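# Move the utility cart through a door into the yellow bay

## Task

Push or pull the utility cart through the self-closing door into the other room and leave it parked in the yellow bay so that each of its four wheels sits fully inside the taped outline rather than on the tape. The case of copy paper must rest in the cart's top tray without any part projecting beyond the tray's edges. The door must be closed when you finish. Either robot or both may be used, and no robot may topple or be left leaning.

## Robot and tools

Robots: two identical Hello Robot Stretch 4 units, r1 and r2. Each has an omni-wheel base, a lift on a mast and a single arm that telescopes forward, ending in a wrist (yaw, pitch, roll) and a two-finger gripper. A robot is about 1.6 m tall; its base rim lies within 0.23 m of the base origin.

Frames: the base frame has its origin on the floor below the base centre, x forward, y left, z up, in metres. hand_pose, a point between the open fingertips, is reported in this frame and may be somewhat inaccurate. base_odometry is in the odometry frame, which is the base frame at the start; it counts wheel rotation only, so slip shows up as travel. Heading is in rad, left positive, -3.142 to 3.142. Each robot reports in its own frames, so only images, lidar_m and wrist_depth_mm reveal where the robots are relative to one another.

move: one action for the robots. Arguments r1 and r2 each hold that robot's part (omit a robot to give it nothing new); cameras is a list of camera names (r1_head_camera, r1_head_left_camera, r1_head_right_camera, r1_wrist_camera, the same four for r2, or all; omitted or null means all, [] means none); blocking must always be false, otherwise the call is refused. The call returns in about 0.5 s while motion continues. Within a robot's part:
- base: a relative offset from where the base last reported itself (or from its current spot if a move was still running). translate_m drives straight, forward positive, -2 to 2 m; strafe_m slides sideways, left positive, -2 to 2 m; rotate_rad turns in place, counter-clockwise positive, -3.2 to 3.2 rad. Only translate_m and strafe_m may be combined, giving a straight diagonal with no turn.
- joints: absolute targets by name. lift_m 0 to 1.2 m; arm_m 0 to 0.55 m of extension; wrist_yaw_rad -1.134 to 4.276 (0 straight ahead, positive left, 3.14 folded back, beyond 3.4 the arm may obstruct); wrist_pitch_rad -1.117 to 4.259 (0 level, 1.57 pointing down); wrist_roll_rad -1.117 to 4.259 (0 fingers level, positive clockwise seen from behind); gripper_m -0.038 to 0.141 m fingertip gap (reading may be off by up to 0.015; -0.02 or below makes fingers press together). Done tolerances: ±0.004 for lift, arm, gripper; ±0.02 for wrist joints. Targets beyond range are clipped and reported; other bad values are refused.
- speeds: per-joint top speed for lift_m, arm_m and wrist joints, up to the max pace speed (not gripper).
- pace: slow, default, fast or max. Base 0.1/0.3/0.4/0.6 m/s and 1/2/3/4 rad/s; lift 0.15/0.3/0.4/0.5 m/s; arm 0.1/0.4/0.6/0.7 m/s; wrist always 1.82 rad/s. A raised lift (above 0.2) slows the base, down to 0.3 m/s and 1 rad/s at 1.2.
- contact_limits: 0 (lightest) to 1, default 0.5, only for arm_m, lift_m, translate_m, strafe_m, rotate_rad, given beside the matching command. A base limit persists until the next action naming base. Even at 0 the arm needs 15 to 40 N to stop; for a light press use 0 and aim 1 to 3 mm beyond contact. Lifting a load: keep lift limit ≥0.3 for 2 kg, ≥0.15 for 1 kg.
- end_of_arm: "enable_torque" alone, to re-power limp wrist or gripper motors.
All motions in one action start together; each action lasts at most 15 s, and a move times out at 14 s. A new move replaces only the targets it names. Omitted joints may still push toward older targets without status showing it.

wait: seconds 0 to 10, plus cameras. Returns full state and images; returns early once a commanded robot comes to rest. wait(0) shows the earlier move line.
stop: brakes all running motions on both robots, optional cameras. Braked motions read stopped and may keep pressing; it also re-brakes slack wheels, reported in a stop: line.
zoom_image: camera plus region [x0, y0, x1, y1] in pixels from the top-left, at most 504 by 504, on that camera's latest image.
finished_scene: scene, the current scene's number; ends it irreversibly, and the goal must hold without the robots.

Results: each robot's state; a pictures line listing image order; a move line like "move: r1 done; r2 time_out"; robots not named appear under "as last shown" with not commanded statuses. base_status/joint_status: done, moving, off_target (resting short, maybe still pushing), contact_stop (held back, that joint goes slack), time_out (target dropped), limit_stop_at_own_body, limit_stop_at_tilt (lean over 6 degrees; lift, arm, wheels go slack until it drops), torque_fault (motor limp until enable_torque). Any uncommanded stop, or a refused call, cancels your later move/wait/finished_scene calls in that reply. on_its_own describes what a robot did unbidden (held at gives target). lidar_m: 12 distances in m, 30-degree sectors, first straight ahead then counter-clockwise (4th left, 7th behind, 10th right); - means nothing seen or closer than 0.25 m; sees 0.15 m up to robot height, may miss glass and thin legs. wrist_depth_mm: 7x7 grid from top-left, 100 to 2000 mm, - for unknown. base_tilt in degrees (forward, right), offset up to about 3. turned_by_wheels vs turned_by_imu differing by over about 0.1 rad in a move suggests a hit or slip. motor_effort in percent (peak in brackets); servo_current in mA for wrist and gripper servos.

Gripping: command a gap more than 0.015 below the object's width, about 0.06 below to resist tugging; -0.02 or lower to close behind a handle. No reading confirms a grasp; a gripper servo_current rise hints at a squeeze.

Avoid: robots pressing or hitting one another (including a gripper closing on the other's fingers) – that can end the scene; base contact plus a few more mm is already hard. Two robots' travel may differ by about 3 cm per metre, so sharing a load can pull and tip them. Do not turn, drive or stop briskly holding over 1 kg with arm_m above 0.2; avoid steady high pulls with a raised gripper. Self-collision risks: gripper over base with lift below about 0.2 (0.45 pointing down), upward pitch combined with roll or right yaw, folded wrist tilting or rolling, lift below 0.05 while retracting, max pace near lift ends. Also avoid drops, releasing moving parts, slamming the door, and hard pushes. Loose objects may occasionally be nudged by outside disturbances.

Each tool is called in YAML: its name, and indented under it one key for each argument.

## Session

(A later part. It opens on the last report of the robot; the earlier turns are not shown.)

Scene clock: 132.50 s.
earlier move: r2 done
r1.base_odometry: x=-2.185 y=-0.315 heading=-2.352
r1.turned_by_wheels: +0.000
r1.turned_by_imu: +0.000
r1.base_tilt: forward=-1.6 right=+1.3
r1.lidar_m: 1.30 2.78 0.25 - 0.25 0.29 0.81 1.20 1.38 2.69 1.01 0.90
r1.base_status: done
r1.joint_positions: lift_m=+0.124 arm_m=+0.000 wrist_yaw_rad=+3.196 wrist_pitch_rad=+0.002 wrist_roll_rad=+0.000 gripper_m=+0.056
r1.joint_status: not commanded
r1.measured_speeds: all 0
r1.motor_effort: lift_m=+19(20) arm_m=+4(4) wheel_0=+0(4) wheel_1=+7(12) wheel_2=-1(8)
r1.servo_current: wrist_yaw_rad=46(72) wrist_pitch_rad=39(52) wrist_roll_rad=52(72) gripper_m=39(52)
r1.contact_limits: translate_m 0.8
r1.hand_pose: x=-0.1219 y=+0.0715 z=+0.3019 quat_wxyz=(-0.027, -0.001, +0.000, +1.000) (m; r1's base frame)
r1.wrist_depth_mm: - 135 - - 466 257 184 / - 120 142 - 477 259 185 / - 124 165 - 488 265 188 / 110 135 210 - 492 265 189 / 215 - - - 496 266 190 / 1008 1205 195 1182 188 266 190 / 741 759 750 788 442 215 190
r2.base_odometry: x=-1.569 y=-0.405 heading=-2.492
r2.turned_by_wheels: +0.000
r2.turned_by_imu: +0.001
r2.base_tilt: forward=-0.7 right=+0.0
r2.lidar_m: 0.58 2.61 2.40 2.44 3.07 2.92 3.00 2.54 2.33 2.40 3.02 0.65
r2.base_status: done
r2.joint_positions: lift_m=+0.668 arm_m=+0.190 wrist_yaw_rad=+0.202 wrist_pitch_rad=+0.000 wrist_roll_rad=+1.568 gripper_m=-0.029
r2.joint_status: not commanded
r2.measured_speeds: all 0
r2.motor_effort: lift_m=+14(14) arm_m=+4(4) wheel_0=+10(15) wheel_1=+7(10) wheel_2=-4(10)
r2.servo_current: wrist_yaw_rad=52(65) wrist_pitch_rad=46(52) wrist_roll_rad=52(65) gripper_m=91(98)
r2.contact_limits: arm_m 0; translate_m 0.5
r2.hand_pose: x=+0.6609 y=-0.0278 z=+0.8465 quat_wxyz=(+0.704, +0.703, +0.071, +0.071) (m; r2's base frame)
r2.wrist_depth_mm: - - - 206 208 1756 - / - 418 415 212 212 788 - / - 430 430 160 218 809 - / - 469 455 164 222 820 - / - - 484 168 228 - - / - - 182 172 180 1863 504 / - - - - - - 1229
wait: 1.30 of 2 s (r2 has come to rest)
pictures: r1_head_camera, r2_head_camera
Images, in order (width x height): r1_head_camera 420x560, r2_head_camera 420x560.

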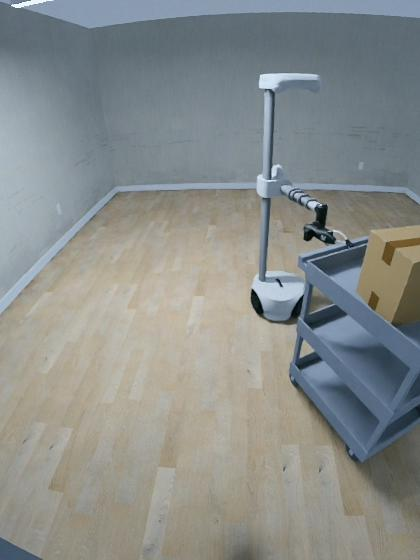

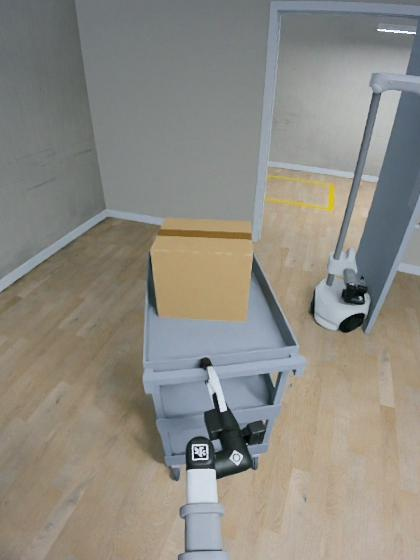

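move:
  blocking: false
  r2: {"base":{"translate_m":0.03,"strafe_m":0.15},"pace":"slow","contact_limits":{"translate_m":0.5}}
  cameras: []

wait:
  seconds: 3
  cameras: []

move:
  blocking: false
  r2: {"base":{"rotate_rad":-0.12},"pace":"slow"}
  cameras: []

wait:
  seconds: 2
  cameras: []

move:
  blocking: false
  r2: {"base":{"translate_m":0.05,"strafe_m":0.15},"pace":"slow","contact_limits":{"translate_m":0.5}}
  cameras: []

wait:
  seconds: 3
  cameras: []

move:
  blocking: false
  r2: {"base":{"rotate_rad":-0.12},"pace":"slow"}
  cameras: []

wait:
  seconds: 2
  cameras: ["r1_head_camera","r2_head_camera"]

Scene clock: 156.37 s.
move: r2 moving
r1: as last shown
r1.lidar_m: 1.32 2.78 0.25 - 0.25 0.28 0.77 1.21 1.36 2.68 1.02 0.89
r1.motor_effort: lift_m=+19(20) arm_m=+4(4) wheel_0=+0(1) wheel_1=+7(7) wheel_2=-1(1)
r1.servo_current: wrist_yaw_rad=52(65) wrist_pitch_rad=33(46) wrist_roll_rad=65(65) gripper_m=46(46)
r1.contact_limits: translate_m 0.8
r1.wrist_depth_mm: - 135 - - 469 256 183 / - 120 142 - 480 259 186 / - 124 165 - 488 263 188 / 110 135 210 - 492 266 189 / 215 - - - 496 265 189 / 1008 1205 193 1205 188 267 189 / 759 750 750 798 442 214 190
r2.base_odometry: x=-1.563 y=-0.417 heading=-2.493
r2.turned_by_wheels: -0.001
r2.turned_by_imu: +0.000
r2.base_tilt: forward=-0.7 right=+0.0
r2.lidar_m: 0.58 2.60 2.39 2.39 3.07 2.91 2.97 2.56 2.36 2.39 3.02 0.63
r2.base_status: translate_m moving; strafe_m moving
r2.joint_positions: lift_m=+0.668 arm_m=+0.190 wrist_yaw_rad=+0.200 wrist_pitch_rad=+0.000 wrist_roll_rad=+1.568 gripper_m=-0.029
r2.joint_status: not commanded
r2.measured_speeds: translate_m=+0.009 strafe_m=+0.051 rotate_rad=-0.005 lift_m=+0.000 arm_m=+0.000 wrist_yaw_rad=-0.025 wrist_pitch_rad=+0.000 wrist_roll_rad=+0.000
r2.motor_effort: lift_m=+14(14) arm_m=+4(4) wheel_0=-7(9) wheel_1=+8(10) wheel_2=-8(8)
r2.servo_current: wrist_yaw_rad=46(52) wrist_pitch_rad=39(46) wrist_roll_rad=52(59) gripper_m=91(91)
r2.contact_limits: arm_m 0; translate_m 0.5
r2.hand_pose: x=+0.6609 y=-0.0284 z=+0.8465 quat_wxyz=(+0.704, +0.703, +0.070, +0.071) (m; r2's base frame)
r2.wrist_depth_mm: - - - 209 211 1576 - / - 492 410 213 216 778 - / - 439 430 163 219 798 - / - 466 452 165 224 831 - / - - 480 168 229 - - / - - 183 172 179 1808 517 / - - - - - 1983 1205
pictures: none
No camera images: "cameras" was empty.

Scene clock: 158.63 s.
earlier move: r2 done
r1.base_odometry: x=-2.185 y=-0.315 heading=-2.352
r1.turned_by_wheels: +0.000
r1.turned_by_imu: +0.000
r1.base_tilt: forward=-1.6 right=+1.3
r1.lidar_m: 1.86 2.77 0.25 - 0.25 0.29 0.80 1.19 1.35 2.66 1.01 0.90
r1.base_status: not commanded
r1.joint_positions: lift_m=+0.124 arm_m=+0.000 wrist_yaw_rad=+3.196 wrist_pitch_rad=+0.002 wrist_roll_rad=+0.000 gripper_m=+0.056
r1.joint_status: not commanded
r1.measured_speeds: all 0
r1.motor_effort: lift_m=+19(20) arm_m=+4(4) wheel_0=+0(1) wheel_1=+7(7) wheel_2=-1(1)
r1.servo_current: wrist_yaw_rad=39(72) wrist_pitch_rad=46(52) wrist_roll_rad=52(65) gripper_m=46(52)
r1.contact_limits: translate_m 0.8
r1.hand_pose: x=-0.1219 y=+0.0715 z=+0.3019 quat_wxyz=(-0.027, -0.001, +0.000, +1.000) (m; r1's base frame)
r1.wrist_depth_mm: - 135 - - 469 255 183 / - 120 142 - 477 260 186 / - 125 165 - 484 263 187 / 110 136 211 - 488 265 189 / 216 - - - 496 265 190 / 1025 1205 193 1138 187 266 190 / 741 741 750 788 442 215 189
r2.base_odometry: x=-1.502 y=-0.543 heading=-2.493
r2.turned_by_wheels: +0.000
r2.turned_by_imu: -0.001
r2.base_tilt: forward=-0.7 right=+0.1
r2.lidar_m: 0.61 2.46 2.25 2.28 2.90 2.91 2.95 2.71 2.49 2.53 3.15 0.60
r2.base_status: done
r2.joint_positions: lift_m=+0.668 arm_m=+0.190 wrist_yaw_rad=+0.191 wrist_pitch_rad=+0.000 wrist_roll_rad=+1.568 gripper_m=-0.029
r2.joint_status: not commanded
r2.measured_speeds: all 0
r2.motor_effort: lift_m=+14(14) arm_m=+4(4) wheel_0=-9(17) wheel_1=+1(10) wheel_2=-7(14)
r2.servo_current: wrist_yaw_rad=46(65) wrist_pitch_rad=39(46) wrist_roll_rad=59(59) gripper_m=85(91)
r2.contact_limits: arm_m 0; translate_m 0.5
r2.hand_pose: x=+0.6606 y=-0.0310 z=+0.8465 quat_wxyz=(+0.705, +0.703, +0.067, +0.068) (m; r2's base frame)
r2.wrist_depth_mm: - 379 375 135 186 - - / - 397 397 141 195 - - / - 439 430 146 204 788 - / - - 469 155 214 - - / - - 521 163 226 1983 - / - - 183 171 179 1661 496 / - - - - - 1756 1205
wait: 2.27 of 3 s (r2 has come to rest)
pictures: none
No camera images: "cameras" was empty.

Scene clock: 159.13 s.
move: r2 moving
r1: as last shown
r1.lidar_m: 1.86 2.77 0.25 - 0.25 0.28 0.80 1.19 1.35 2.69 1.03 0.90
r1.motor_effort: lift_m=+19(20) arm_m=+4(4) wheel_0=+0(0) wheel_1=+7(7) wheel_2=-1(1)
r1.servo_current: wrist_yaw_rad=46(59) wrist_pitch_rad=46(46) wrist_roll_rad=52(59) gripper_m=46(46)
r1.contact_limits: translate_m 0.8
r1.wrist_depth_mm: - 135 - - 466 255 183 / - 120 142 - 473 260 186 / - 125 165 - 484 263 187 / 110 136 210 - 492 265 189 / 216 - - - 500 264 190 / 1008 1205 194 1182 188 267 190 / 759 741 750 798 442 214 190
r2.base_odometry: x=-1.502 y=-0.542 heading=-2.593
r2.turned_by_wheels: -0.100
r2.turned_by_imu: -0.096
r2.base_tilt: forward=-0.7 right=+0.1
r2.lidar_m: 0.60 2.57 2.25 2.28 2.68 2.90 2.90 2.85 2.49 2.51 2.97 0.64
r2.base_status: rotate_rad moving
r2.joint_positions: lift_m=+0.668 arm_m=+0.190 wrist_yaw_rad=+0.207 wrist_pitch_rad=+0.000 wrist_roll_rad=+1.568 gripper_m=-0.029
r2.joint_status: not commanded
r2.measured_speeds: translate_m=+0.000 strafe_m=-0.002 rotate_rad=-0.225 lift_m=+0.000 arm_m=+0.000 wrist_yaw_rad=+0.000 wrist_pitch_rad=+0.000 wrist_roll_rad=+0.001
r2.motor_effort: lift_m=+14(14) arm_m=+5(5) wheel_0=+12(16) wheel_1=+8(10) wheel_2=+8(14)
r2.servo_current: wrist_yaw_rad=65(72) wrist_pitch_rad=46(46) wrist_roll_rad=46(59) gripper_m=91(91)
r2.contact_limits: arm_m 0
r2.hand_pose: x=+0.6610 y=-0.0262 z=+0.8465 quat_wxyz=(+0.704, +0.702, +0.073, +0.073) (m; r2's base frame)
r2.wrist_depth_mm: - - - 198 200 715 - / - 404 404 205 206 778 - / - 436 427 155 213 798 - / - 473 459 160 220 820 - / - - 492 166 226 - - / - - 183 172 180 1808 484 / - - - - - 1756 1205
pictures: none
No camera images: "cameras" was empty.

Scene clock: 159.63 s.
earlier move: r2 done
r1.base_odometry: x=-2.185 y=-0.315 heading=-2.352
r1.turned_by_wheels: +0.000
r1.turned_by_imu: +0.000
r1.base_tilt: forward=-1.6 right=+1.3
r1.lidar_m: 1.86 2.76 0.25 - 0.25 0.28 0.80 1.18 1.34 2.67 1.01 0.89
r1.base_status: not commanded
r1.joint_positions: lift_m=+0.124 arm_m=+0.000 wrist_yaw_rad=+3.196 wrist_pitch_rad=+0.002 wrist_roll_rad=+0.000 gripper_m=+0.056
r1.joint_status: not commanded
r1.measured_speeds: all 0
r1.motor_effort: lift_m=+19(20) arm_m=+4(4) wheel_0=+0(1) wheel_1=+7(7) wheel_2=-1(1)
r1.servo_current: wrist_yaw_rad=59(59) wrist_pitch_rad=39(52) wrist_roll_rad=26(59) gripper_m=39(52)
r1.contact_limits: translate_m 0.8
r1.hand_pose: x=-0.1219 y=+0.0715 z=+0.3019 quat_wxyz=(-0.027, -0.001, +0.000, +1.000) (m; r1's base frame)
r1.wrist_depth_mm: - 135 - - 466 255 184 / - 120 142 - 473 260 186 / - 125 165 - 480 260 188 / 110 135 211 - 488 264 190 / 215 - - - 492 265 190 / 1025 1205 193 1182 187 266 190 / 759 741 768 798 439 215 190
r2.base_odometry: x=-1.502 y=-0.542 heading=-2.613
r2.turned_by_wheels: -0.020
r2.turned_by_imu: -0.019
r2.base_tilt: forward=-0.7 right=+0.1
r2.lidar_m: 0.57 2.59 2.24 2.26 2.64 2.89 2.92 2.87 2.50 2.49 2.96 0.62
r2.base_status: done
r2.joint_positions: lift_m=+0.668 arm_m=+0.190 wrist_yaw_rad=+0.197 wrist_pitch_rad=+0.000 wrist_roll_rad=+1.569 gripper_m=-0.029
r2.joint_status: not commanded
r2.measured_speeds: all 0
r2.motor_effort: lift_m=+14(14) arm_m=+5(5) wheel_0=+1(16) wheel_1=+3(10) wheel_2=+1(14)
r2.servo_current: wrist_yaw_rad=46(72) wrist_pitch_rad=46(46) wrist_roll_rad=52(72) gripper_m=78(91)
r2.contact_limits: arm_m 0
r2.hand_pose: x=+0.6608 y=-0.0292 z=+0.8465 quat_wxyz=(+0.704, +0.703, +0.070, +0.070) (m; r2's base frame)
r2.wrist_depth_mm: - - - 213 214 1708 - / - - 421 216 217 798 - / - 439 436 163 220 798 - / - 469 452 166 224 820 - / - - 477 169 228 820 - / - - 182 172 180 1756 - / - - - - 236 1983 1229
wait: 0.50 of 2 s (r2 has come to rest)
pictures: none
No camera images: "cameras" was empty.

Scene clock: 160.13 s.
move: r2 moving
r1: as last shown
r1.lidar_m: 1.87 2.78 0.25 - 0.25 0.27 0.81 1.18 1.39 2.69 1.00 0.90
r1.motor_effort: lift_m=+20(20) arm_m=+4(4) wheel_0=+0(1) wheel_1=+7(7) wheel_2=-1(1)
r1.servo_current: wrist_yaw_rad=39(59) wrist_pitch_rad=39(46) wrist_roll_rad=52(52) gripper_m=52(52)
r1.contact_limits: translate_m 0.8
r1.wrist_depth_mm: - 135 - - 462 255 184 / - 120 142 - 477 260 186 / - 124 166 - 484 262 188 / 110 135 211 - 492 265 189 / 215 - - - 496 265 189 / 991 1182 194 1205 188 267 190 / 759 750 750 788 439 215 190
r2.base_odometry: x=-1.499 y=-0.555 heading=-2.614
r2.turned_by_wheels: -0.001
r2.turned_by_imu: -0.001
r2.base_tilt: forward=-0.7 right=+0.1
r2.lidar_m: 0.59 2.55 2.23 2.23 2.58 2.90 2.92 2.89 2.51 2.51 2.95 0.63
r2.base_status: translate_m moving; strafe_m moving
r2.joint_positions: lift_m=+0.668 arm_m=+0.190 wrist_yaw_rad=+0.197 wrist_pitch_rad=+0.000 wrist_roll_rad=+1.569 gripper_m=-0.029
r2.joint_status: not commanded
r2.measured_speeds: translate_m=+0.016 strafe_m=+0.047 rotate_rad=-0.001 lift_m=+0.000 arm_m=+0.000 wrist_yaw_rad=-0.002 wrist_pitch_rad=+0.000 wrist_roll_rad=+0.000
r2.motor_effort: lift_m=+14(14) arm_m=+5(5) wheel_0=-10(10) wheel_1=+7(7) wheel_2=-8(9)
r2.servo_current: wrist_yaw_rad=39(59) wrist_pitch_rad=39(46) wrist_roll_rad=46(52) gripper_m=85(91)
r2.contact_limits: arm_m 0; translate_m 0.5
r2.hand_pose: x=+0.6608 y=-0.0293 z=+0.8465 quat_wxyz=(+0.704, +0.703, +0.069, +0.070) (m; r2's base frame)
r2.wrist_depth_mm: - - - 159 214 1756 - / - - 421 161 218 798 - / - 436 433 165 222 798 - / - 466 455 167 225 809 - / - - 480 169 229 - - / - - 181 172 180 1808 - / - - - - 236 1921 1229
pictures: none
No camera images: "cameras" was empty.

Scene clock: 162.47 s.
earlier move: r2 done
r1.base_odometry: x=-2.185 y=-0.315 heading=-2.352
r1.turned_by_wheels: +0.000
r1.turned_by_imu: +0.000
r1.base_tilt: forward=-1.6 right=+1.3
r1.lidar_m: 1.98 2.76 0.25 - 0.25 0.30 0.81 1.19 1.36 2.69 1.00 0.91
r1.base_status: not commanded
r1.joint_positions: lift_m=+0.124 arm_m=+0.000 wrist_yaw_rad=+3.196 wrist_pitch_rad=+0.002 wrist_roll_rad=+0.000 gripper_m=+0.056
r1.joint_status: not commanded
r1.measured_speeds: all 0
r1.motor_effort: lift_m=+20(20) arm_m=+4(4) wheel_0=+0(1) wheel_1=+7(7) wheel_2=-1(1)
r1.servo_current: wrist_yaw_rad=46(65) wrist_pitch_rad=39(52) wrist_roll_rad=52(78) gripper_m=39(52)
r1.contact_limits: translate_m 0.8
r1.hand_pose: x=-0.1219 y=+0.0715 z=+0.3019 quat_wxyz=(-0.027, -0.001, +0.000, +1.000) (m; r1's base frame)
r1.wrist_depth_mm: - 135 - - 462 257 183 / - 120 142 - 477 258 186 / - 125 166 - 484 262 188 / 110 135 211 - 492 266 190 / 215 - - - 492 266 190 / 1008 1229 193 1160 187 267 190 / 750 750 750 798 439 215 190
r2.base_odometry: x=-1.470 y=-0.697 heading=-2.614
r2.turned_by_wheels: +0.000
r2.turned_by_imu: -0.001
r2.base_tilt: forward=-0.7 right=+0.1
r2.lidar_m: 0.60 2.41 2.09 2.10 2.48 2.88 2.92 3.00 2.65 2.65 3.07 0.62
r2.base_status: done
r2.joint_positions: lift_m=+0.668 arm_m=+0.190 wrist_yaw_rad=+0.194 wrist_pitch_rad=+0.000 wrist_roll_rad=+1.569 gripper_m=-0.029
r2.joint_status: not commanded
r2.measured_speeds: all 0
r2.motor_effort: lift_m=+14(14) arm_m=+5(5) wheel_0=-10(17) wheel_1=+2(7) wheel_2=-8(12)
r2.servo_current: wrist_yaw_rad=52(65) wrist_pitch_rad=39(46) wrist_roll_rad=59(59) gripper_m=78(91)
r2.contact_limits: arm_m 0; translate_m 0.5
r2.hand_pose: x=+0.6607 y=-0.0303 z=+0.8465 quat_wxyz=(+0.705, +0.703, +0.068, +0.068) (m; r2's base frame)
r2.wrist_depth_mm: - 382 379 137 189 - - / - 399 399 143 196 750 - / - 439 430 148 207 798 - / - - 469 156 215 - - / - - 504 164 226 1983 - / - - 183 171 179 1708 488 / - - - - - 1863 1255
wait: 2.33 of 3 s (r2 has come to rest)
pictures: none
No camera images: "cameras" was empty.

Scene clock: 162.97 s.
move: r2 moving
r1: as last shown
r1.lidar_m: 1.97 2.77 0.25 - 0.25 0.28 0.82 1.19 1.36 2.69 0.97 0.90
r1.servo_current: wrist_yaw_rad=33(59) wrist_pitch_rad=33(46) wrist_roll_rad=46(65) gripper_m=39(46)
r1.contact_limits: translate_m 0.8
r1.wrist_depth_mm: - 135 - - 466 256 184 / - 120 142 - 477 259 186 / - 125 166 - 484 262 187 / 110 135 210 - 492 265 189 / 215 - - - 492 265 190 / 1025 1229 194 1160 187 266 190 / 750 759 750 798 439 215 190
r2.base_odometry: x=-1.470 y=-0.697 heading=-2.714
r2.turned_by_wheels: -0.099
r2.turned_by_imu: -0.096
r2.base_tilt: forward=-0.7 right=+0.1
r2.lidar_m: 0.60 2.56 2.11 2.11 2.32 2.93 2.90 3.21 2.66 2.65 2.94 0.64
r2.base_status: rotate_rad moving
r2.joint_positions: lift_m=+0.668 arm_m=+0.190 wrist_yaw_rad=+0.207 wrist_pitch_rad=+0.000 wrist_roll_rad=+1.569 gripper_m=-0.029
r2.joint_status: not commanded
r2.measured_speeds: translate_m=+0.000 strafe_m=-0.001 rotate_rad=-0.222 lift_m=+0.000 arm_m=+0.000 wrist_yaw_rad=+0.000 wrist_pitch_rad=+0.000 wrist_roll_rad=+0.000
r2.motor_effort: lift_m=+14(14) arm_m=+6(6) wheel_0=+9(16) wheel_1=+8(9) wheel_2=+8(15)
r2.servo_current: wrist_yaw_rad=52(59) wrist_pitch_rad=39(46) wrist_roll_rad=33(52) gripper_m=91(91)
r2.contact_limits: arm_m 0
r2.hand_pose: x=+0.6610 y=-0.0263 z=+0.8465 quat_wxyz=(+0.704, +0.703, +0.073, +0.073) (m; r2's base frame)
r2.wrist_depth_mm: - - - 196 198 - - / - 402 402 203 205 768 - / - 436 430 154 212 788 - / - 473 455 160 218 820 - / - - 488 165 227 - - / - - 183 171 180 1756 500 / - - - - - 1756 1205
pictures: none
No camera images: "cameras" was empty.

Scene clock: 163.47 s.
earlier move: r2 done
r1.base_odometry: x=-2.185 y=-0.315 heading=-2.352
r1.turned_by_wheels: +0.000
r1.turned_by_imu: +0.000
r1.base_tilt: forward=-1.6 right=+1.3
r1.lidar_m: 1.99 2.78 0.25 - 0.25 0.28 0.80 1.18 1.37 2.69 0.96 0.90
r1.base_status: not commanded
r1.joint_positions: lift_m=+0.124 arm_m=+0.000 wrist_yaw_rad=+3.196 wrist_pitch_rad=+0.002 wrist_roll_rad=+0.000 gripper_m=+0.056
r1.joint_status: not commanded
r1.measured_speeds: all 0
r1.motor_effort: lift_m=+19(20) arm_m=+4(5) wheel_0=+0(1) wheel_1=+7(7) wheel_2=-1(1)
r1.servo_current: wrist_yaw_rad=39(59) wrist_pitch_rad=39(52) wrist_roll_rad=65(65) gripper_m=33(46)
r1.contact_limits: translate_m 0.8
r1.hand_pose: x=-0.1219 y=+0.0715 z=+0.3019 quat_wxyz=(-0.027, -0.001, +0.000, +1.000) (m; r1's base frame)
r1.wrist_depth_mm: - 134 - - 466 255 184 / - 120 142 - 480 260 186 / - 125 166 - 480 264 188 / 110 135 211 - 488 264 188 / 215 - - - 496 265 190 / 1008 1205 193 1160 188 266 190 / 750 759 759 788 439 215 190
r2.base_odometry: x=-1.470 y=-0.697 heading=-2.734
r2.turned_by_wheels: -0.020
r2.turned_by_imu: -0.019
r2.base_tilt: forward=-0.7 right=+0.1
r2.lidar_m: 0.60 2.61 2.13 2.09 2.28 2.92 2.90 3.20 2.68 2.64 2.92 0.66
r2.base_status: done
r2.joint_positions: lift_m=+0.668 arm_m=+0.190 wrist_yaw_rad=+0.200 wrist_pitch_rad=+0.000 wrist_roll_rad=+1.569 gripper_m=-0.029
r2.joint_status: not commanded
r2.measured_speeds: all 0
r2.motor_effort: lift_m=+14(14) arm_m=+5(6) wheel_0=+3(16) wheel_1=+3(9) wheel_2=+3(15)
r2.servo_current: wrist_yaw_rad=33(59) wrist_pitch_rad=39(46) wrist_roll_rad=46(52) gripper_m=85(91)
r2.contact_limits: arm_m 0
r2.hand_pose: x=+0.6608 y=-0.0284 z=+0.8465 quat_wxyz=(+0.704, +0.703, +0.070, +0.071) (m; r2's base frame)
r2.wrist_depth_mm: - - - 213 213 1708 - / - - 421 216 217 809 - / - 436 430 219 220 798 - / - 469 455 167 225 820 - / - - 480 168 229 831 - / - - 182 171 179 1756 - / - - - - 236 1983 1229
wait: 0.50 of 2 s (r2 has come to rest)
pictures: r1_head_camera, r2_head_camera
Images, in order (width x height): r1_head_camera 420x560, r2_head_camera 420x560.

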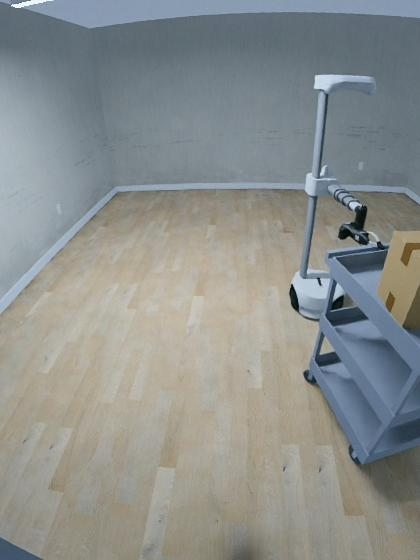

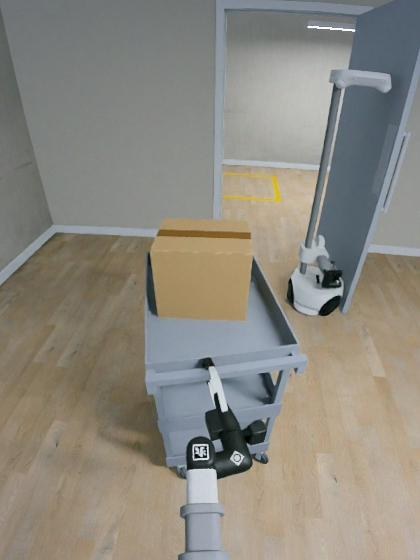

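move:
  blocking: false
  r2: {"base":{"rotate_rad":-0.11},"pace":"slow"}
  cameras: []

wait:
  seconds: 2
  cameras: []

move:
  blocking: false
  r2: {"base":{"translate_m":0.35},"pace":"slow"}
  cameras: []

wait:
  seconds: 6
  cameras: ["r1_head_camera","r2_head_camera"]

Scene clock: 175.20 s.
move: r2 moving
r1: as last shown
r1.lidar_m: 2.01 2.76 0.25 - 0.25 0.29 0.82 1.20 1.35 2.68 0.93 0.91
r1.motor_effort: lift_m=+19(20) arm_m=+4(4) wheel_0=+0(0) wheel_1=+7(7) wheel_2=-1(1)
r1.servo_current: wrist_yaw_rad=65(65) wrist_pitch_rad=39(46) wrist_roll_rad=52(59) gripper_m=39(46)
r1.contact_limits: translate_m 0.8
r1.wrist_depth_mm: - 134 - - 462 256 184 / - 120 142 - 477 260 186 / - 125 165 - 484 262 188 / 110 135 210 - 492 266 189 / 215 - - - 496 266 190 / 1008 1182 194 1205 187 267 190 / 750 759 750 788 439 216 190
r2.base_odometry: x=-1.470 y=-0.697 heading=-2.829
r2.turned_by_wheels: -0.096
r2.turned_by_imu: -0.092
r2.base_tilt: forward=-0.7 right=+0.0
r2.lidar_m: 0.55 2.83 2.15 2.10 2.22 2.99 2.92 3.08 2.71 2.65 2.83 0.66
r2.base_status: rotate_rad moving
r2.joint_positions: lift_m=+0.668 arm_m=+0.190 wrist_yaw_rad=+0.210 wrist_pitch_rad=+0.000 wrist_roll_rad=+1.569 gripper_m=-0.029
r2.joint_status: not commanded
r2.measured_speeds: translate_m=+0.000 strafe_m=-0.002 rotate_rad=-0.189 lift_m=+0.000 arm_m=+0.000 wrist_yaw_rad=+0.000 wrist_pitch_rad=+0.000 wrist_roll_rad=+0.003
r2.motor_effort: lift_m=+14(14) arm_m=+6(7) wheel_0=+13(18) wheel_1=+7(11) wheel_2=+13(16)
r2.servo_current: wrist_yaw_rad=65(72) wrist_pitch_rad=39(46) wrist_roll_rad=46(52) gripper_m=91(91)
r2.contact_limits: arm_m 0
r2.hand_pose: x=+0.6610 y=-0.0253 z=+0.8465 quat_wxyz=(+0.704, +0.702, +0.074, +0.074) (m; r2's base frame)
r2.wrist_depth_mm: - - - 174 232 1756 - / - - - 232 233 1708 - / - 442 436 232 232 - - / - 459 449 232 231 809 - / - - 466 172 231 831 - / - - 183 172 180 - - / - - - - 229 1756 480
pictures: none
No camera images: "cameras" was empty.

Scene clock: 175.67 s.
earlier move: r2 done
r1.base_odometry: x=-2.185 y=-0.315 heading=-2.352
r1.turned_by_wheels: +0.000
r1.turned_by_imu: +0.000
r1.base_tilt: forward=-1.6 right=+1.2
r1.lidar_m: 2.02 2.79 0.25 - 0.25 0.27 0.77 1.18 1.38 2.70 0.94 0.90
r1.base_status: not commanded
r1.joint_positions: lift_m=+0.124 arm_m=+0.000 wrist_yaw_rad=+3.196 wrist_pitch_rad=+0.002 wrist_roll_rad=+0.000 gripper_m=+0.056
r1.joint_status: not commanded
r1.measured_speeds: all 0
r1.motor_effort: lift_m=+20(20) arm_m=+4(4) wheel_0=+0(1) wheel_1=+7(7) wheel_2=-1(1)
r1.servo_current: wrist_yaw_rad=46(65) wrist_pitch_rad=46(46) wrist_roll_rad=46(65) gripper_m=46(46)
r1.contact_limits: translate_m 0.8
r1.hand_pose: x=-0.1219 y=+0.0715 z=+0.3019 quat_wxyz=(-0.027, -0.001, +0.000, +1.000) (m; r1's base frame)
r1.wrist_depth_mm: - 135 - - 466 255 184 / - 120 142 - 477 259 185 / - 124 165 - 480 263 188 / 110 135 211 - 484 265 189 / 215 - - - 496 265 190 / 991 1205 194 1182 187 267 190 / 750 750 750 798 439 215 191
r2.base_odometry: x=-1.470 y=-0.697 heading=-2.843
r2.turned_by_wheels: -0.014
r2.turned_by_imu: -0.013
r2.base_tilt: forward=-0.7 right=+0.1
r2.lidar_m: 0.58 2.85 2.16 2.08 2.19 2.98 2.91 3.08 2.69 2.64 2.80 0.67
r2.base_status: done
r2.joint_positions: lift_m=+0.668 arm_m=+0.190 wrist_yaw_rad=+0.201 wrist_pitch_rad=+0.000 wrist_roll_rad=+1.569 gripper_m=-0.029
r2.joint_status: not commanded
r2.measured_speeds: all 0
r2.motor_effort: lift_m=+14(14) arm_m=+6(7) wheel_0=+3(18) wheel_1=+5(11) wheel_2=+4(16)
r2.servo_current: wrist_yaw_rad=39(72) wrist_pitch_rad=33(46) wrist_roll_rad=52(59) gripper_m=85(91)
r2.contact_limits: arm_m 0
r2.hand_pose: x=+0.6608 y=-0.0282 z=+0.8465 quat_wxyz=(+0.704, +0.703, +0.071, +0.071) (m; r2's base frame)
r2.wrist_depth_mm: - - - 245 247 1708 1182 / - - - 183 243 1808 - / - - 449 181 239 - - / - 455 452 235 235 - - / - 469 459 175 233 820 - / - - 182 172 180 820 - / - - 480 - - - -
wait: 0.47 of 2 s (r2 has come to rest)
pictures: none
No camera images: "cameras" was empty.

Scene clock: 176.17 s.
move: r2 moving
r1: as last shown
r1.base_tilt: forward=-1.6 right=+1.3
r1.lidar_m: 2.01 2.79 0.25 - 0.25 0.26 0.82 1.20 1.35 2.68 0.92 0.86
r1.servo_current: wrist_yaw_rad=52(72) wrist_pitch_rad=39(52) wrist_roll_rad=39(52) gripper_m=46(46)
r1.contact_limits: translate_m 0.8
r1.wrist_depth_mm: - 134 - - 466 255 184 / - 120 142 - 477 260 186 / - 125 165 - 484 263 188 / 110 135 211 - 492 265 188 / 215 - - - 492 264 190 / 991 1182 193 1160 188 266 190 / 759 750 759 788 436 215 189
r2.base_odometry: x=-1.481 y=-0.700 heading=-2.843
r2.turned_by_wheels: +0.000
r2.turned_by_imu: +0.000
r2.base_tilt: forward=-0.7 right=+0.1
r2.lidar_m: 0.54 2.86 2.13 2.08 2.20 3.00 2.94 3.07 2.70 2.63 2.79 0.69
r2.base_status: translate_m moving
r2.joint_positions: lift_m=+0.668 arm_m=+0.190 wrist_yaw_rad=+0.197 wrist_pitch_rad=+0.000 wrist_roll_rad=+1.569 gripper_m=-0.029
r2.joint_status: not commanded
r2.measured_speeds: translate_m=+0.047 strafe_m=+0.000 rotate_rad=-0.003 lift_m=+0.000 arm_m=+0.000 wrist_yaw_rad=-0.018 wrist_pitch_rad=+0.000 wrist_roll_rad=+0.000
r2.motor_effort: lift_m=+14(14) arm_m=+7(7) wheel_0=+4(9) wheel_1=+5(9) wheel_2=-14(14)
r2.servo_current: wrist_yaw_rad=46(52) wrist_pitch_rad=39(46) wrist_roll_rad=52(59) gripper_m=91(98)
r2.contact_limits: arm_m 0
r2.hand_pose: x=+0.6607 y=-0.0293 z=+0.8465 quat_wxyz=(+0.704, +0.703, +0.069, +0.070) (m; r2's base frame)
r2.wrist_depth_mm: - - - 190 252 1708 1205 / - - - 244 247 1863 - / - - 449 240 241 788 - / - 455 452 236 237 - - / - 466 459 176 232 820 - / - - 182 172 180 809 - / - - 477 - 224 - -
pictures: none
No camera images: "cameras" was empty.

Scene clock: 180.43 s.
earlier move: r2 done
r1.base_odometry: x=-2.185 y=-0.315 heading=-2.352
r1.turned_by_wheels: +0.000
r1.turned_by_imu: +0.000
r1.base_tilt: forward=-1.6 right=+1.3
r1.lidar_m: 4.89 2.77 0.25 - 0.25 0.28 0.80 1.18 1.37 2.69 0.78 0.81
r1.base_status: not commanded
r1.joint_positions: lift_m=+0.124 arm_m=+0.000 wrist_yaw_rad=+3.196 wrist_pitch_rad=+0.002 wrist_roll_rad=+0.000 gripper_m=+0.056
r1.joint_status: not commanded
r1.measured_speeds: all 0
r1.motor_effort: lift_m=+20(20) arm_m=+4(4) wheel_0=+0(1) wheel_1=+7(7) wheel_2=-1(1)
r1.servo_current: wrist_yaw_rad=33(78) wrist_pitch_rad=46(52) wrist_roll_rad=46(65) gripper_m=39(46)
r1.contact_limits: translate_m 0.8
r1.hand_pose: x=-0.1219 y=+0.0715 z=+0.3019 quat_wxyz=(-0.027, -0.001, +0.000, +1.000) (m; r1's base frame)
r1.wrist_depth_mm: - 135 - - 466 256 184 / - 120 142 - 473 260 185 / - 125 165 - 484 263 187 / 110 136 211 - 492 264 189 / 215 - - - 492 266 190 / 991 1205 194 1182 187 265 190 / 750 741 759 798 439 213 190
r2.base_odometry: x=-1.804 y=-0.800 heading=-2.843
r2.turned_by_wheels: +0.000
r2.turned_by_imu: -0.002
r2.base_tilt: forward=-0.7 right=+0.1
r2.lidar_m: 0.53 0.70 2.11 2.08 2.20 3.12 3.28 3.45 2.75 2.68 2.79 0.76
r2.base_status: done
r2.joint_positions: lift_m=+0.668 arm_m=+0.190 wrist_yaw_rad=+0.194 wrist_pitch_rad=+0.000 wrist_roll_rad=+1.569 gripper_m=-0.029
r2.joint_status: not commanded
r2.measured_speeds: all 0
r2.motor_effort: lift_m=+14(14) arm_m=+7(7) wheel_0=+1(9) wheel_1=+3(9) wheel_2=-9(18)
r2.servo_current: wrist_yaw_rad=59(59) wrist_pitch_rad=39(46) wrist_roll_rad=59(59) gripper_m=85(98)
r2.contact_limits: arm_m 0
r2.hand_pose: x=+0.6606 y=-0.0301 z=+0.8465 quat_wxyz=(+0.704, +0.703, +0.069, +0.069) (m; r2's base frame)
r2.wrist_depth_mm: - - - 236 312 1618 1229 / - - - 219 291 1756 504 / - - - 205 268 1921 - / - - 469 193 254 842 - / - 466 459 182 236 - - / - 452 181 171 179 - - / - 442 439 - 216 - -
wait: 4.27 of 6 s (r2 has come to rest)
pictures: r1_head_camera, r2_head_camera
Images, in order (width x height): r1_head_camera 420x560, r2_head_camera 420x560.

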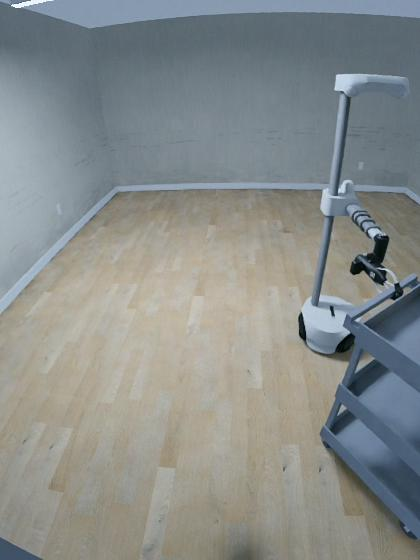

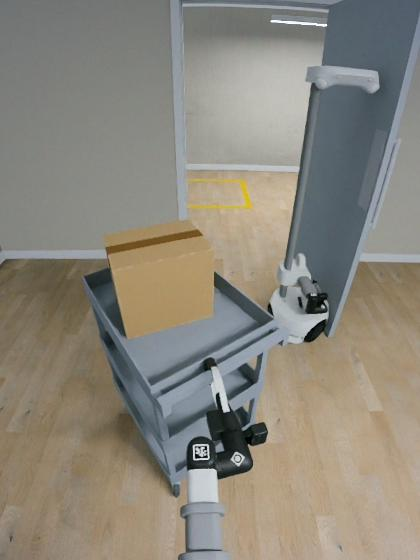

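move:
  blocking: false
  r2: {"base":{"translate_m":-0.5,"strafe_m":-0.1},"pace":"slow"}
  cameras: []

wait:
  seconds: 8
  cameras: ["r2_head_camera"]

Scene clock: 187.63 s.
move: r2 moving
r1: as last shown
r1.base_tilt: forward=-1.6 right=+1.2
r1.lidar_m: 4.90 2.77 0.25 - 0.25 0.29 0.82 1.19 1.36 2.69 0.79 0.82
r1.motor_effort: lift_m=+19(20) arm_m=+4(4) wheel_0=+0(0) wheel_1=+7(7) wheel_2=-1(1)
r1.servo_current: wrist_yaw_rad=39(59) wrist_pitch_rad=46(46) wrist_roll_rad=46(59) gripper_m=46(46)
r1.contact_limits: translate_m 0.8
r1.wrist_depth_mm: - 135 - - 462 254 184 / - 120 142 - 477 260 186 / - 124 165 - 480 262 188 / 110 135 210 - 488 266 189 / 216 - - - 492 267 190 / 1008 1205 193 1160 188 267 190 / 750 741 750 798 439 215 190
r2.base_odometry: x=-1.793 y=-0.794 heading=-2.843
r2.turned_by_wheels: +0.000
r2.turned_by_imu: +0.000
r2.base_tilt: forward=-0.7 right=+0.0
r2.lidar_m: 0.50 0.65 2.13 2.08 2.20 3.13 3.26 3.46 2.74 2.65 2.82 0.74
r2.base_status: translate_m moving; strafe_m moving
r2.joint_positions: lift_m=+0.668 arm_m=+0.190 wrist_yaw_rad=+0.195 wrist_pitch_rad=+0.000 wrist_roll_rad=+1.569 gripper_m=-0.029
r2.joint_status: not commanded
r2.measured_speeds: translate_m=-0.049 strafe_m=-0.010 rotate_rad=+0.001 lift_m=+0.000 arm_m=+0.000 wrist_yaw_rad=+0.000 wrist_pitch_rad=+0.000 wrist_roll_rad=+0.000
r2.motor_effort: lift_m=+14(14) arm_m=+4(7) wheel_0=-6(11) wheel_1=-7(10) wheel_2=+10(12)
r2.servo_current: wrist_yaw_rad=59(59) wrist_pitch_rad=39(46) wrist_roll_rad=52(52) gripper_m=78(91)
r2.contact_limits: arm_m 0
r2.hand_pose: x=+0.6607 y=-0.0300 z=+0.8465 quat_wxyz=(+0.704, +0.703, +0.069, +0.069) (m; r2's base frame)
r2.wrist_depth_mm: - - - 233 309 1618 1205 / - - - 218 285 1708 500 / - - - 204 267 1921 - / - - 469 192 253 854 - / - 466 462 182 236 820 - / - 455 184 171 179 - - / - 442 442 - 216 - -
pictures: none
No camera images: "cameras" was empty.

Scene clock: 193.50 s.
earlier move: r2 done
r1.base_odometry: x=-2.185 y=-0.315 heading=-2.352
r1.turned_by_wheels: +0.000
r1.turned_by_imu: +0.000
r1.base_tilt: forward=-1.5 right=+1.3
r1.lidar_m: 1.35 2.81 0.25 - 0.25 0.29 0.81 1.19 1.35 2.69 1.39 0.96
r1.base_status: not commanded
r1.joint_positions: lift_m=+0.124 arm_m=+0.000 wrist_yaw_rad=+3.196 wrist_pitch_rad=+0.002 wrist_roll_rad=+0.000 gripper_m=+0.056
r1.joint_status: not commanded
r1.measured_speeds: all 0
r1.motor_effort: lift_m=+19(20) arm_m=+4(5) wheel_0=+1(1) wheel_1=+7(7) wheel_2=-1(1)
r1.servo_current: wrist_yaw_rad=46(72) wrist_pitch_rad=46(52) wrist_roll_rad=46(72) gripper_m=39(52)
r1.contact_limits: translate_m 0.8
r1.hand_pose: x=-0.1219 y=+0.0715 z=+0.3019 quat_wxyz=(-0.027, -0.001, +0.000, +1.000) (m; r1's base frame)
r1.wrist_depth_mm: - 135 - - 469 256 183 / - 120 142 - 473 260 186 / - 124 165 - 480 264 187 / 110 135 210 - 496 265 189 / 215 - - - 492 266 189 / 1008 1229 193 1182 187 266 190 / 759 759 759 788 439 214 190
r2.base_odometry: x=-1.356 y=-0.557 heading=-2.844
r2.turned_by_wheels: -0.001
r2.turned_by_imu: -0.001
r2.base_tilt: forward=-0.7 right=+0.1
r2.lidar_m: 0.54 0.77 2.28 2.20 2.32 2.84 2.76 2.93 2.61 2.52 2.71 0.72
r2.base_status: done
r2.joint_positions: lift_m=+0.668 arm_m=+0.190 wrist_yaw_rad=+0.195 wrist_pitch_rad=+0.000 wrist_roll_rad=+1.569 gripper_m=-0.029
r2.joint_status: not commanded
r2.measured_speeds: all 0
r2.motor_effort: lift_m=+14(14) arm_m=-4(7) wheel_0=-9(15) wheel_1=-7(11) wheel_2=+5(16)
r2.servo_current: wrist_yaw_rad=39(59) wrist_pitch_rad=39(46) wrist_roll_rad=52(59) gripper_m=85(98)
r2.contact_limits: arm_m 0
r2.hand_pose: x=+0.6608 y=-0.0299 z=+0.8465 quat_wxyz=(+0.704, +0.703, +0.069, +0.069) (m; r2's base frame)
r2.wrist_depth_mm: - - - 271 277 1397 1229 / - - - 202 266 1808 508 / - - - 193 254 831 - / - 462 462 186 243 842 - / - 462 459 179 235 831 - / - 459 183 171 179 798 - / - - 455 - 220 - -
wait: 5.87 of 8 s (r2 has come to rest)
pictures: r2_head_camera
Images, in order (width x height): r2_head_camera 420x560.

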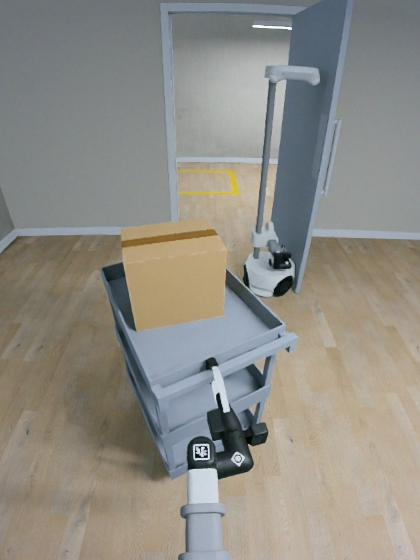

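move:
  blocking: false
  r2: {"base":{"strafe_m":0.12},"pace":"slow"}
  cameras: []

wait:
  seconds: 3
  cameras: ["r2_head_camera"]

Scene clock: 200.87 s.
move: r2 moving
r1: as last shown
r1.base_tilt: forward=-1.6 right=+1.2
r1.lidar_m: 1.36 2.77 0.25 - 0.25 0.29 0.81 1.20 1.38 2.69 1.43 0.96
r1.motor_effort: lift_m=+19(20) arm_m=+4(5) wheel_0=+0(0) wheel_1=+7(7) wheel_2=-1(1)
r1.servo_current: wrist_yaw_rad=33(59) wrist_pitch_rad=33(46) wrist_roll_rad=52(59) gripper_m=39(46)
r1.contact_limits: translate_m 0.8
r1.wrist_depth_mm: - 135 - - 462 256 184 / - 120 142 - 480 259 186 / - 124 164 - 484 264 188 / 110 135 211 - 488 265 189 / 215 - - - 496 266 190 / 1008 1182 193 1182 187 267 190 / 759 750 750 788 439 215 190
r2.base_odometry: x=-1.352 y=-0.571 heading=-2.845
r2.turned_by_wheels: -0.001
r2.turned_by_imu: -0.001
r2.base_tilt: forward=-0.7 right=+0.1
r2.lidar_m: 0.54 0.81 2.28 2.18 2.32 2.83 2.76 2.94 2.64 2.55 2.74 0.69
r2.base_status: strafe_m moving
r2.joint_positions: lift_m=+0.668 arm_m=+0.190 wrist_yaw_rad=+0.190 wrist_pitch_rad=+0.000 wrist_roll_rad=+1.569 gripper_m=-0.029
r2.joint_status: not commanded
r2.measured_speeds: translate_m=+0.000 strafe_m=+0.056 rotate_rad=+0.002 lift_m=+0.000 arm_m=+0.000 wrist_yaw_rad=-0.009 wrist_pitch_rad=+0.000 wrist_roll_rad=+0.000
r2.motor_effort: lift_m=+14(14) arm_m=-3(4) wheel_0=-14(17) wheel_1=+5(6) wheel_2=-1(4)
r2.servo_current: wrist_yaw_rad=59(59) wrist_pitch_rad=46(46) wrist_roll_rad=52(59) gripper_m=85(91)
r2.contact_limits: arm_m 0
r2.hand_pose: x=+0.6606 y=-0.0315 z=+0.8465 quat_wxyz=(+0.705, +0.703, +0.067, +0.067) (m; r2's base frame)
r2.wrist_depth_mm: - - - 271 278 1430 1229 / - - - 202 266 1756 504 / - - - 193 255 778 - / - 466 462 186 244 842 - / - 459 459 179 234 820 - / - 459 184 172 180 809 - / - 455 452 - 219 - -
pictures: none
No camera images: "cameras" was empty.

Scene clock: 202.70 s.
earlier move: r2 done
r1.base_odometry: x=-2.185 y=-0.315 heading=-2.352
r1.turned_by_wheels: +0.000
r1.turned_by_imu: +0.000
r1.base_tilt: forward=-1.6 right=+1.3
r1.lidar_m: 4.91 2.78 0.25 - 0.25 0.28 0.81 1.20 1.35 2.68 1.24 0.97
r1.base_status: not commanded
r1.joint_positions: lift_m=+0.124 arm_m=+0.000 wrist_yaw_rad=+3.196 wrist_pitch_rad=+0.002 wrist_roll_rad=+0.000 gripper_m=+0.056
r1.joint_status: not commanded
r1.measured_speeds: all 0
r1.motor_effort: lift_m=+19(20) arm_m=+4(5) wheel_0=+0(1) wheel_1=+7(7) wheel_2=-1(1)
r1.servo_current: wrist_yaw_rad=52(65) wrist_pitch_rad=39(52) wrist_roll_rad=52(65) gripper_m=46(46)
r1.contact_limits: translate_m 0.8
r1.hand_pose: x=-0.1219 y=+0.0715 z=+0.3019 quat_wxyz=(-0.027, -0.001, +0.000, +1.000) (m; r1's base frame)
r1.wrist_depth_mm: - 135 - - 462 256 184 / - 120 142 - 473 260 186 / - 125 165 - 480 264 188 / 110 135 211 - 488 266 189 / 215 - - - 496 265 190 / 1008 1229 193 1182 187 266 190 / 750 759 750 788 436 214 190
r2.base_odometry: x=-1.321 y=-0.672 heading=-2.844
r2.turned_by_wheels: +0.001
r2.turned_by_imu: +0.000
r2.base_tilt: forward=-0.7 right=+0.1
r2.lidar_m: 0.55 2.84 2.15 2.08 2.20 2.82 2.74 2.92 2.72 2.66 2.83 0.68
r2.base_status: done
r2.joint_positions: lift_m=+0.668 arm_m=+0.190 wrist_yaw_rad=+0.189 wrist_pitch_rad=+0.000 wrist_roll_rad=+1.569 gripper_m=-0.029
r2.joint_status: not commanded
r2.measured_speeds: all 0
r2.motor_effort: lift_m=+14(14) arm_m=-3(4) wheel_0=-5(17) wheel_1=+4(7) wheel_2=-1(4)
r2.servo_current: wrist_yaw_rad=59(72) wrist_pitch_rad=39(46) wrist_roll_rad=46(59) gripper_m=91(91)
r2.contact_limits: arm_m 0
r2.hand_pose: x=+0.6606 y=-0.0315 z=+0.8465 quat_wxyz=(+0.705, +0.703, +0.067, +0.067) (m; r2's base frame)
r2.wrist_depth_mm: - - - 239 239 1537 500 / - - - 177 236 1708 - / - 449 445 176 234 788 - / - 459 452 232 234 831 - / - - 462 173 231 820 - / - - 183 171 179 - - / - - - - 226 - 488
wait: 1.83 of 3 s (r2 has come to rest)
pictures: r2_head_camera
Images, in order (width x height): r2_head_camera 420x560.

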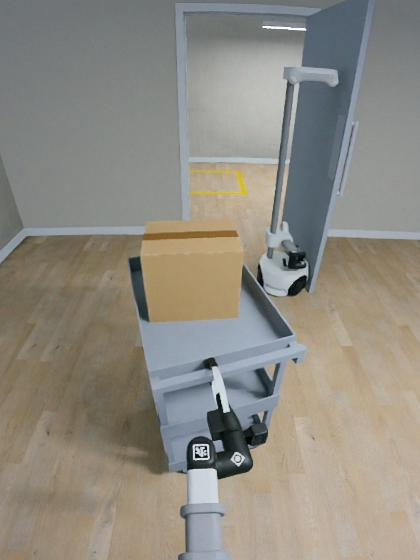

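move:
  blocking: false
  r2: {"base":{"translate_m":0.2,"strafe_m":0.09},"pace":"slow"}
  cameras: []

wait:
  seconds: 5
  cameras: ["r2_head_camera"]

Scene clock: 208.13 s.
move: r2 moving
r1: as last shown
r1.lidar_m: 2.13 2.78 0.25 - 0.25 0.28 0.82 1.21 1.34 2.70 1.21 0.95
r1.motor_effort: lift_m=+19(20) arm_m=+4(4) wheel_0=+0(1) wheel_1=+7(7) wheel_2=-1(1)
r1.servo_current: wrist_yaw_rad=65(65) wrist_pitch_rad=46(52) wrist_roll_rad=59(65) gripper_m=39(46)
r1.contact_limits: translate_m 0.8
r1.wrist_depth_mm: - 134 - - 466 256 185 / - 120 142 - 473 259 185 / - 125 165 - 484 263 187 / 110 135 211 - 488 264 189 / 215 - - - 492 266 189 / 1042 1205 194 1182 187 267 190 / 750 768 750 798 442 215 189
r2.base_odometry: x=-1.331 y=-0.681 heading=-2.845
r2.turned_by_wheels: +0.000
r2.turned_by_imu: +0.000
r2.base_tilt: forward=-0.7 right=+0.1
r2.lidar_m: 0.56 2.81 2.13 2.07 2.18 2.87 2.77 2.93 2.73 2.66 2.82 0.65
r2.base_status: translate_m moving; strafe_m moving
r2.joint_positions: lift_m=+0.668 arm_m=+0.190 wrist_yaw_rad=+0.189 wrist_pitch_rad=+0.000 wrist_roll_rad=+1.569 gripper_m=-0.029
r2.joint_status: not commanded
r2.measured_speeds: translate_m=+0.048 strafe_m=+0.022 rotate_rad=+0.002 lift_m=+0.000 arm_m=+0.000 wrist_yaw_rad=+0.000 wrist_pitch_rad=+0.000 wrist_roll_rad=+0.000
r2.motor_effort: lift_m=+14(14) arm_m=+0(4) wheel_0=+2(7) wheel_1=+7(9) wheel_2=-14(16)
r2.servo_current: wrist_yaw_rad=72(72) wrist_pitch_rad=46(46) wrist_roll_rad=39(59) gripper_m=85(91)
r2.contact_limits: arm_m 0
r2.hand_pose: x=+0.6606 y=-0.0315 z=+0.8465 quat_wxyz=(+0.705, +0.703, +0.067, +0.067) (m; r2's base frame)
r2.wrist_depth_mm: - - - 238 239 1537 496 / - - - 236 236 1756 - / - 449 445 176 235 788 - / - 459 452 232 233 831 - / - - 466 173 231 820 - / - - 181 171 179 - - / - - - - 227 - 488
pictures: none
No camera images: "cameras" was empty.

Scene clock: 211.03 s.
earlier move: r2 done
r1.base_odometry: x=-2.185 y=-0.315 heading=-2.352
r1.turned_by_wheels: +0.000
r1.turned_by_imu: +0.000
r1.base_tilt: forward=-1.6 right=+1.3
r1.lidar_m: 4.90 2.77 0.25 - 0.25 0.28 0.78 1.20 1.37 2.68 0.86 0.88
r1.base_status: not commanded
r1.joint_positions: lift_m=+0.124 arm_m=+0.000 wrist_yaw_rad=+3.196 wrist_pitch_rad=+0.002 wrist_roll_rad=+0.000 gripper_m=+0.056
r1.joint_status: not commanded
r1.measured_speeds: all 0
r1.motor_effort: lift_m=+19(20) arm_m=+4(4) wheel_0=+0(1) wheel_1=+7(7) wheel_2=-1(1)
r1.servo_current: wrist_yaw_rad=52(72) wrist_pitch_rad=46(52) wrist_roll_rad=59(72) gripper_m=39(46)
r1.contact_limits: translate_m 0.8
r1.hand_pose: x=-0.1219 y=+0.0715 z=+0.3019 quat_wxyz=(-0.027, -0.001, +0.000, +1.000) (m; r1's base frame)
r1.wrist_depth_mm: - 135 - - 466 255 183 / - 120 142 - 477 259 186 / - 124 165 - 480 262 188 / 110 135 210 - 492 266 189 / 216 - - - 496 266 190 / 991 1205 194 1160 187 266 190 / 750 759 750 788 439 214 190
r2.base_odometry: x=-1.485 y=-0.817 heading=-2.844
r2.turned_by_wheels: +0.001
r2.turned_by_imu: +0.003
r2.base_tilt: forward=-0.7 right=+0.0
r2.lidar_m: 0.58 2.71 2.02 1.98 2.07 3.00 2.95 3.14 2.84 2.75 2.92 0.65
r2.base_status: done
r2.joint_positions: lift_m=+0.668 arm_m=+0.190 wrist_yaw_rad=+0.199 wrist_pitch_rad=+0.000 wrist_roll_rad=+1.569 gripper_m=-0.029
r2.joint_status: not commanded
r2.measured_speeds: all 0
r2.motor_effort: lift_m=+14(14) arm_m=+4(4) wheel_0=+8(14) wheel_1=+6(10) wheel_2=-5(16)
r2.servo_current: wrist_yaw_rad=46(72) wrist_pitch_rad=39(46) wrist_roll_rad=39(65) gripper_m=91(91)
r2.contact_limits: arm_m 0
r2.hand_pose: x=+0.6609 y=-0.0286 z=+0.8465 quat_wxyz=(+0.704, +0.703, +0.070, +0.070) (m; r2's base frame)
r2.wrist_depth_mm: - - - 224 224 1756 - / - - - 226 225 788 - / - 442 433 227 226 809 - / - 462 452 227 228 809 - / - - 469 170 229 - - / - - 183 171 180 - - / - - - - 231 1921 477
wait: 2.90 of 5 s (r2 has come to rest)
pictures: r2_head_camera
Images, in order (width x height): r2_head_camera 420x560.

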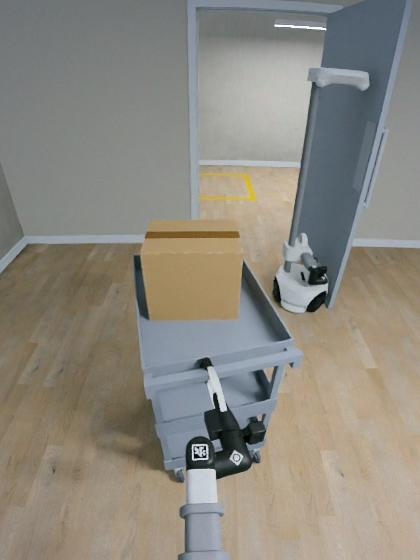

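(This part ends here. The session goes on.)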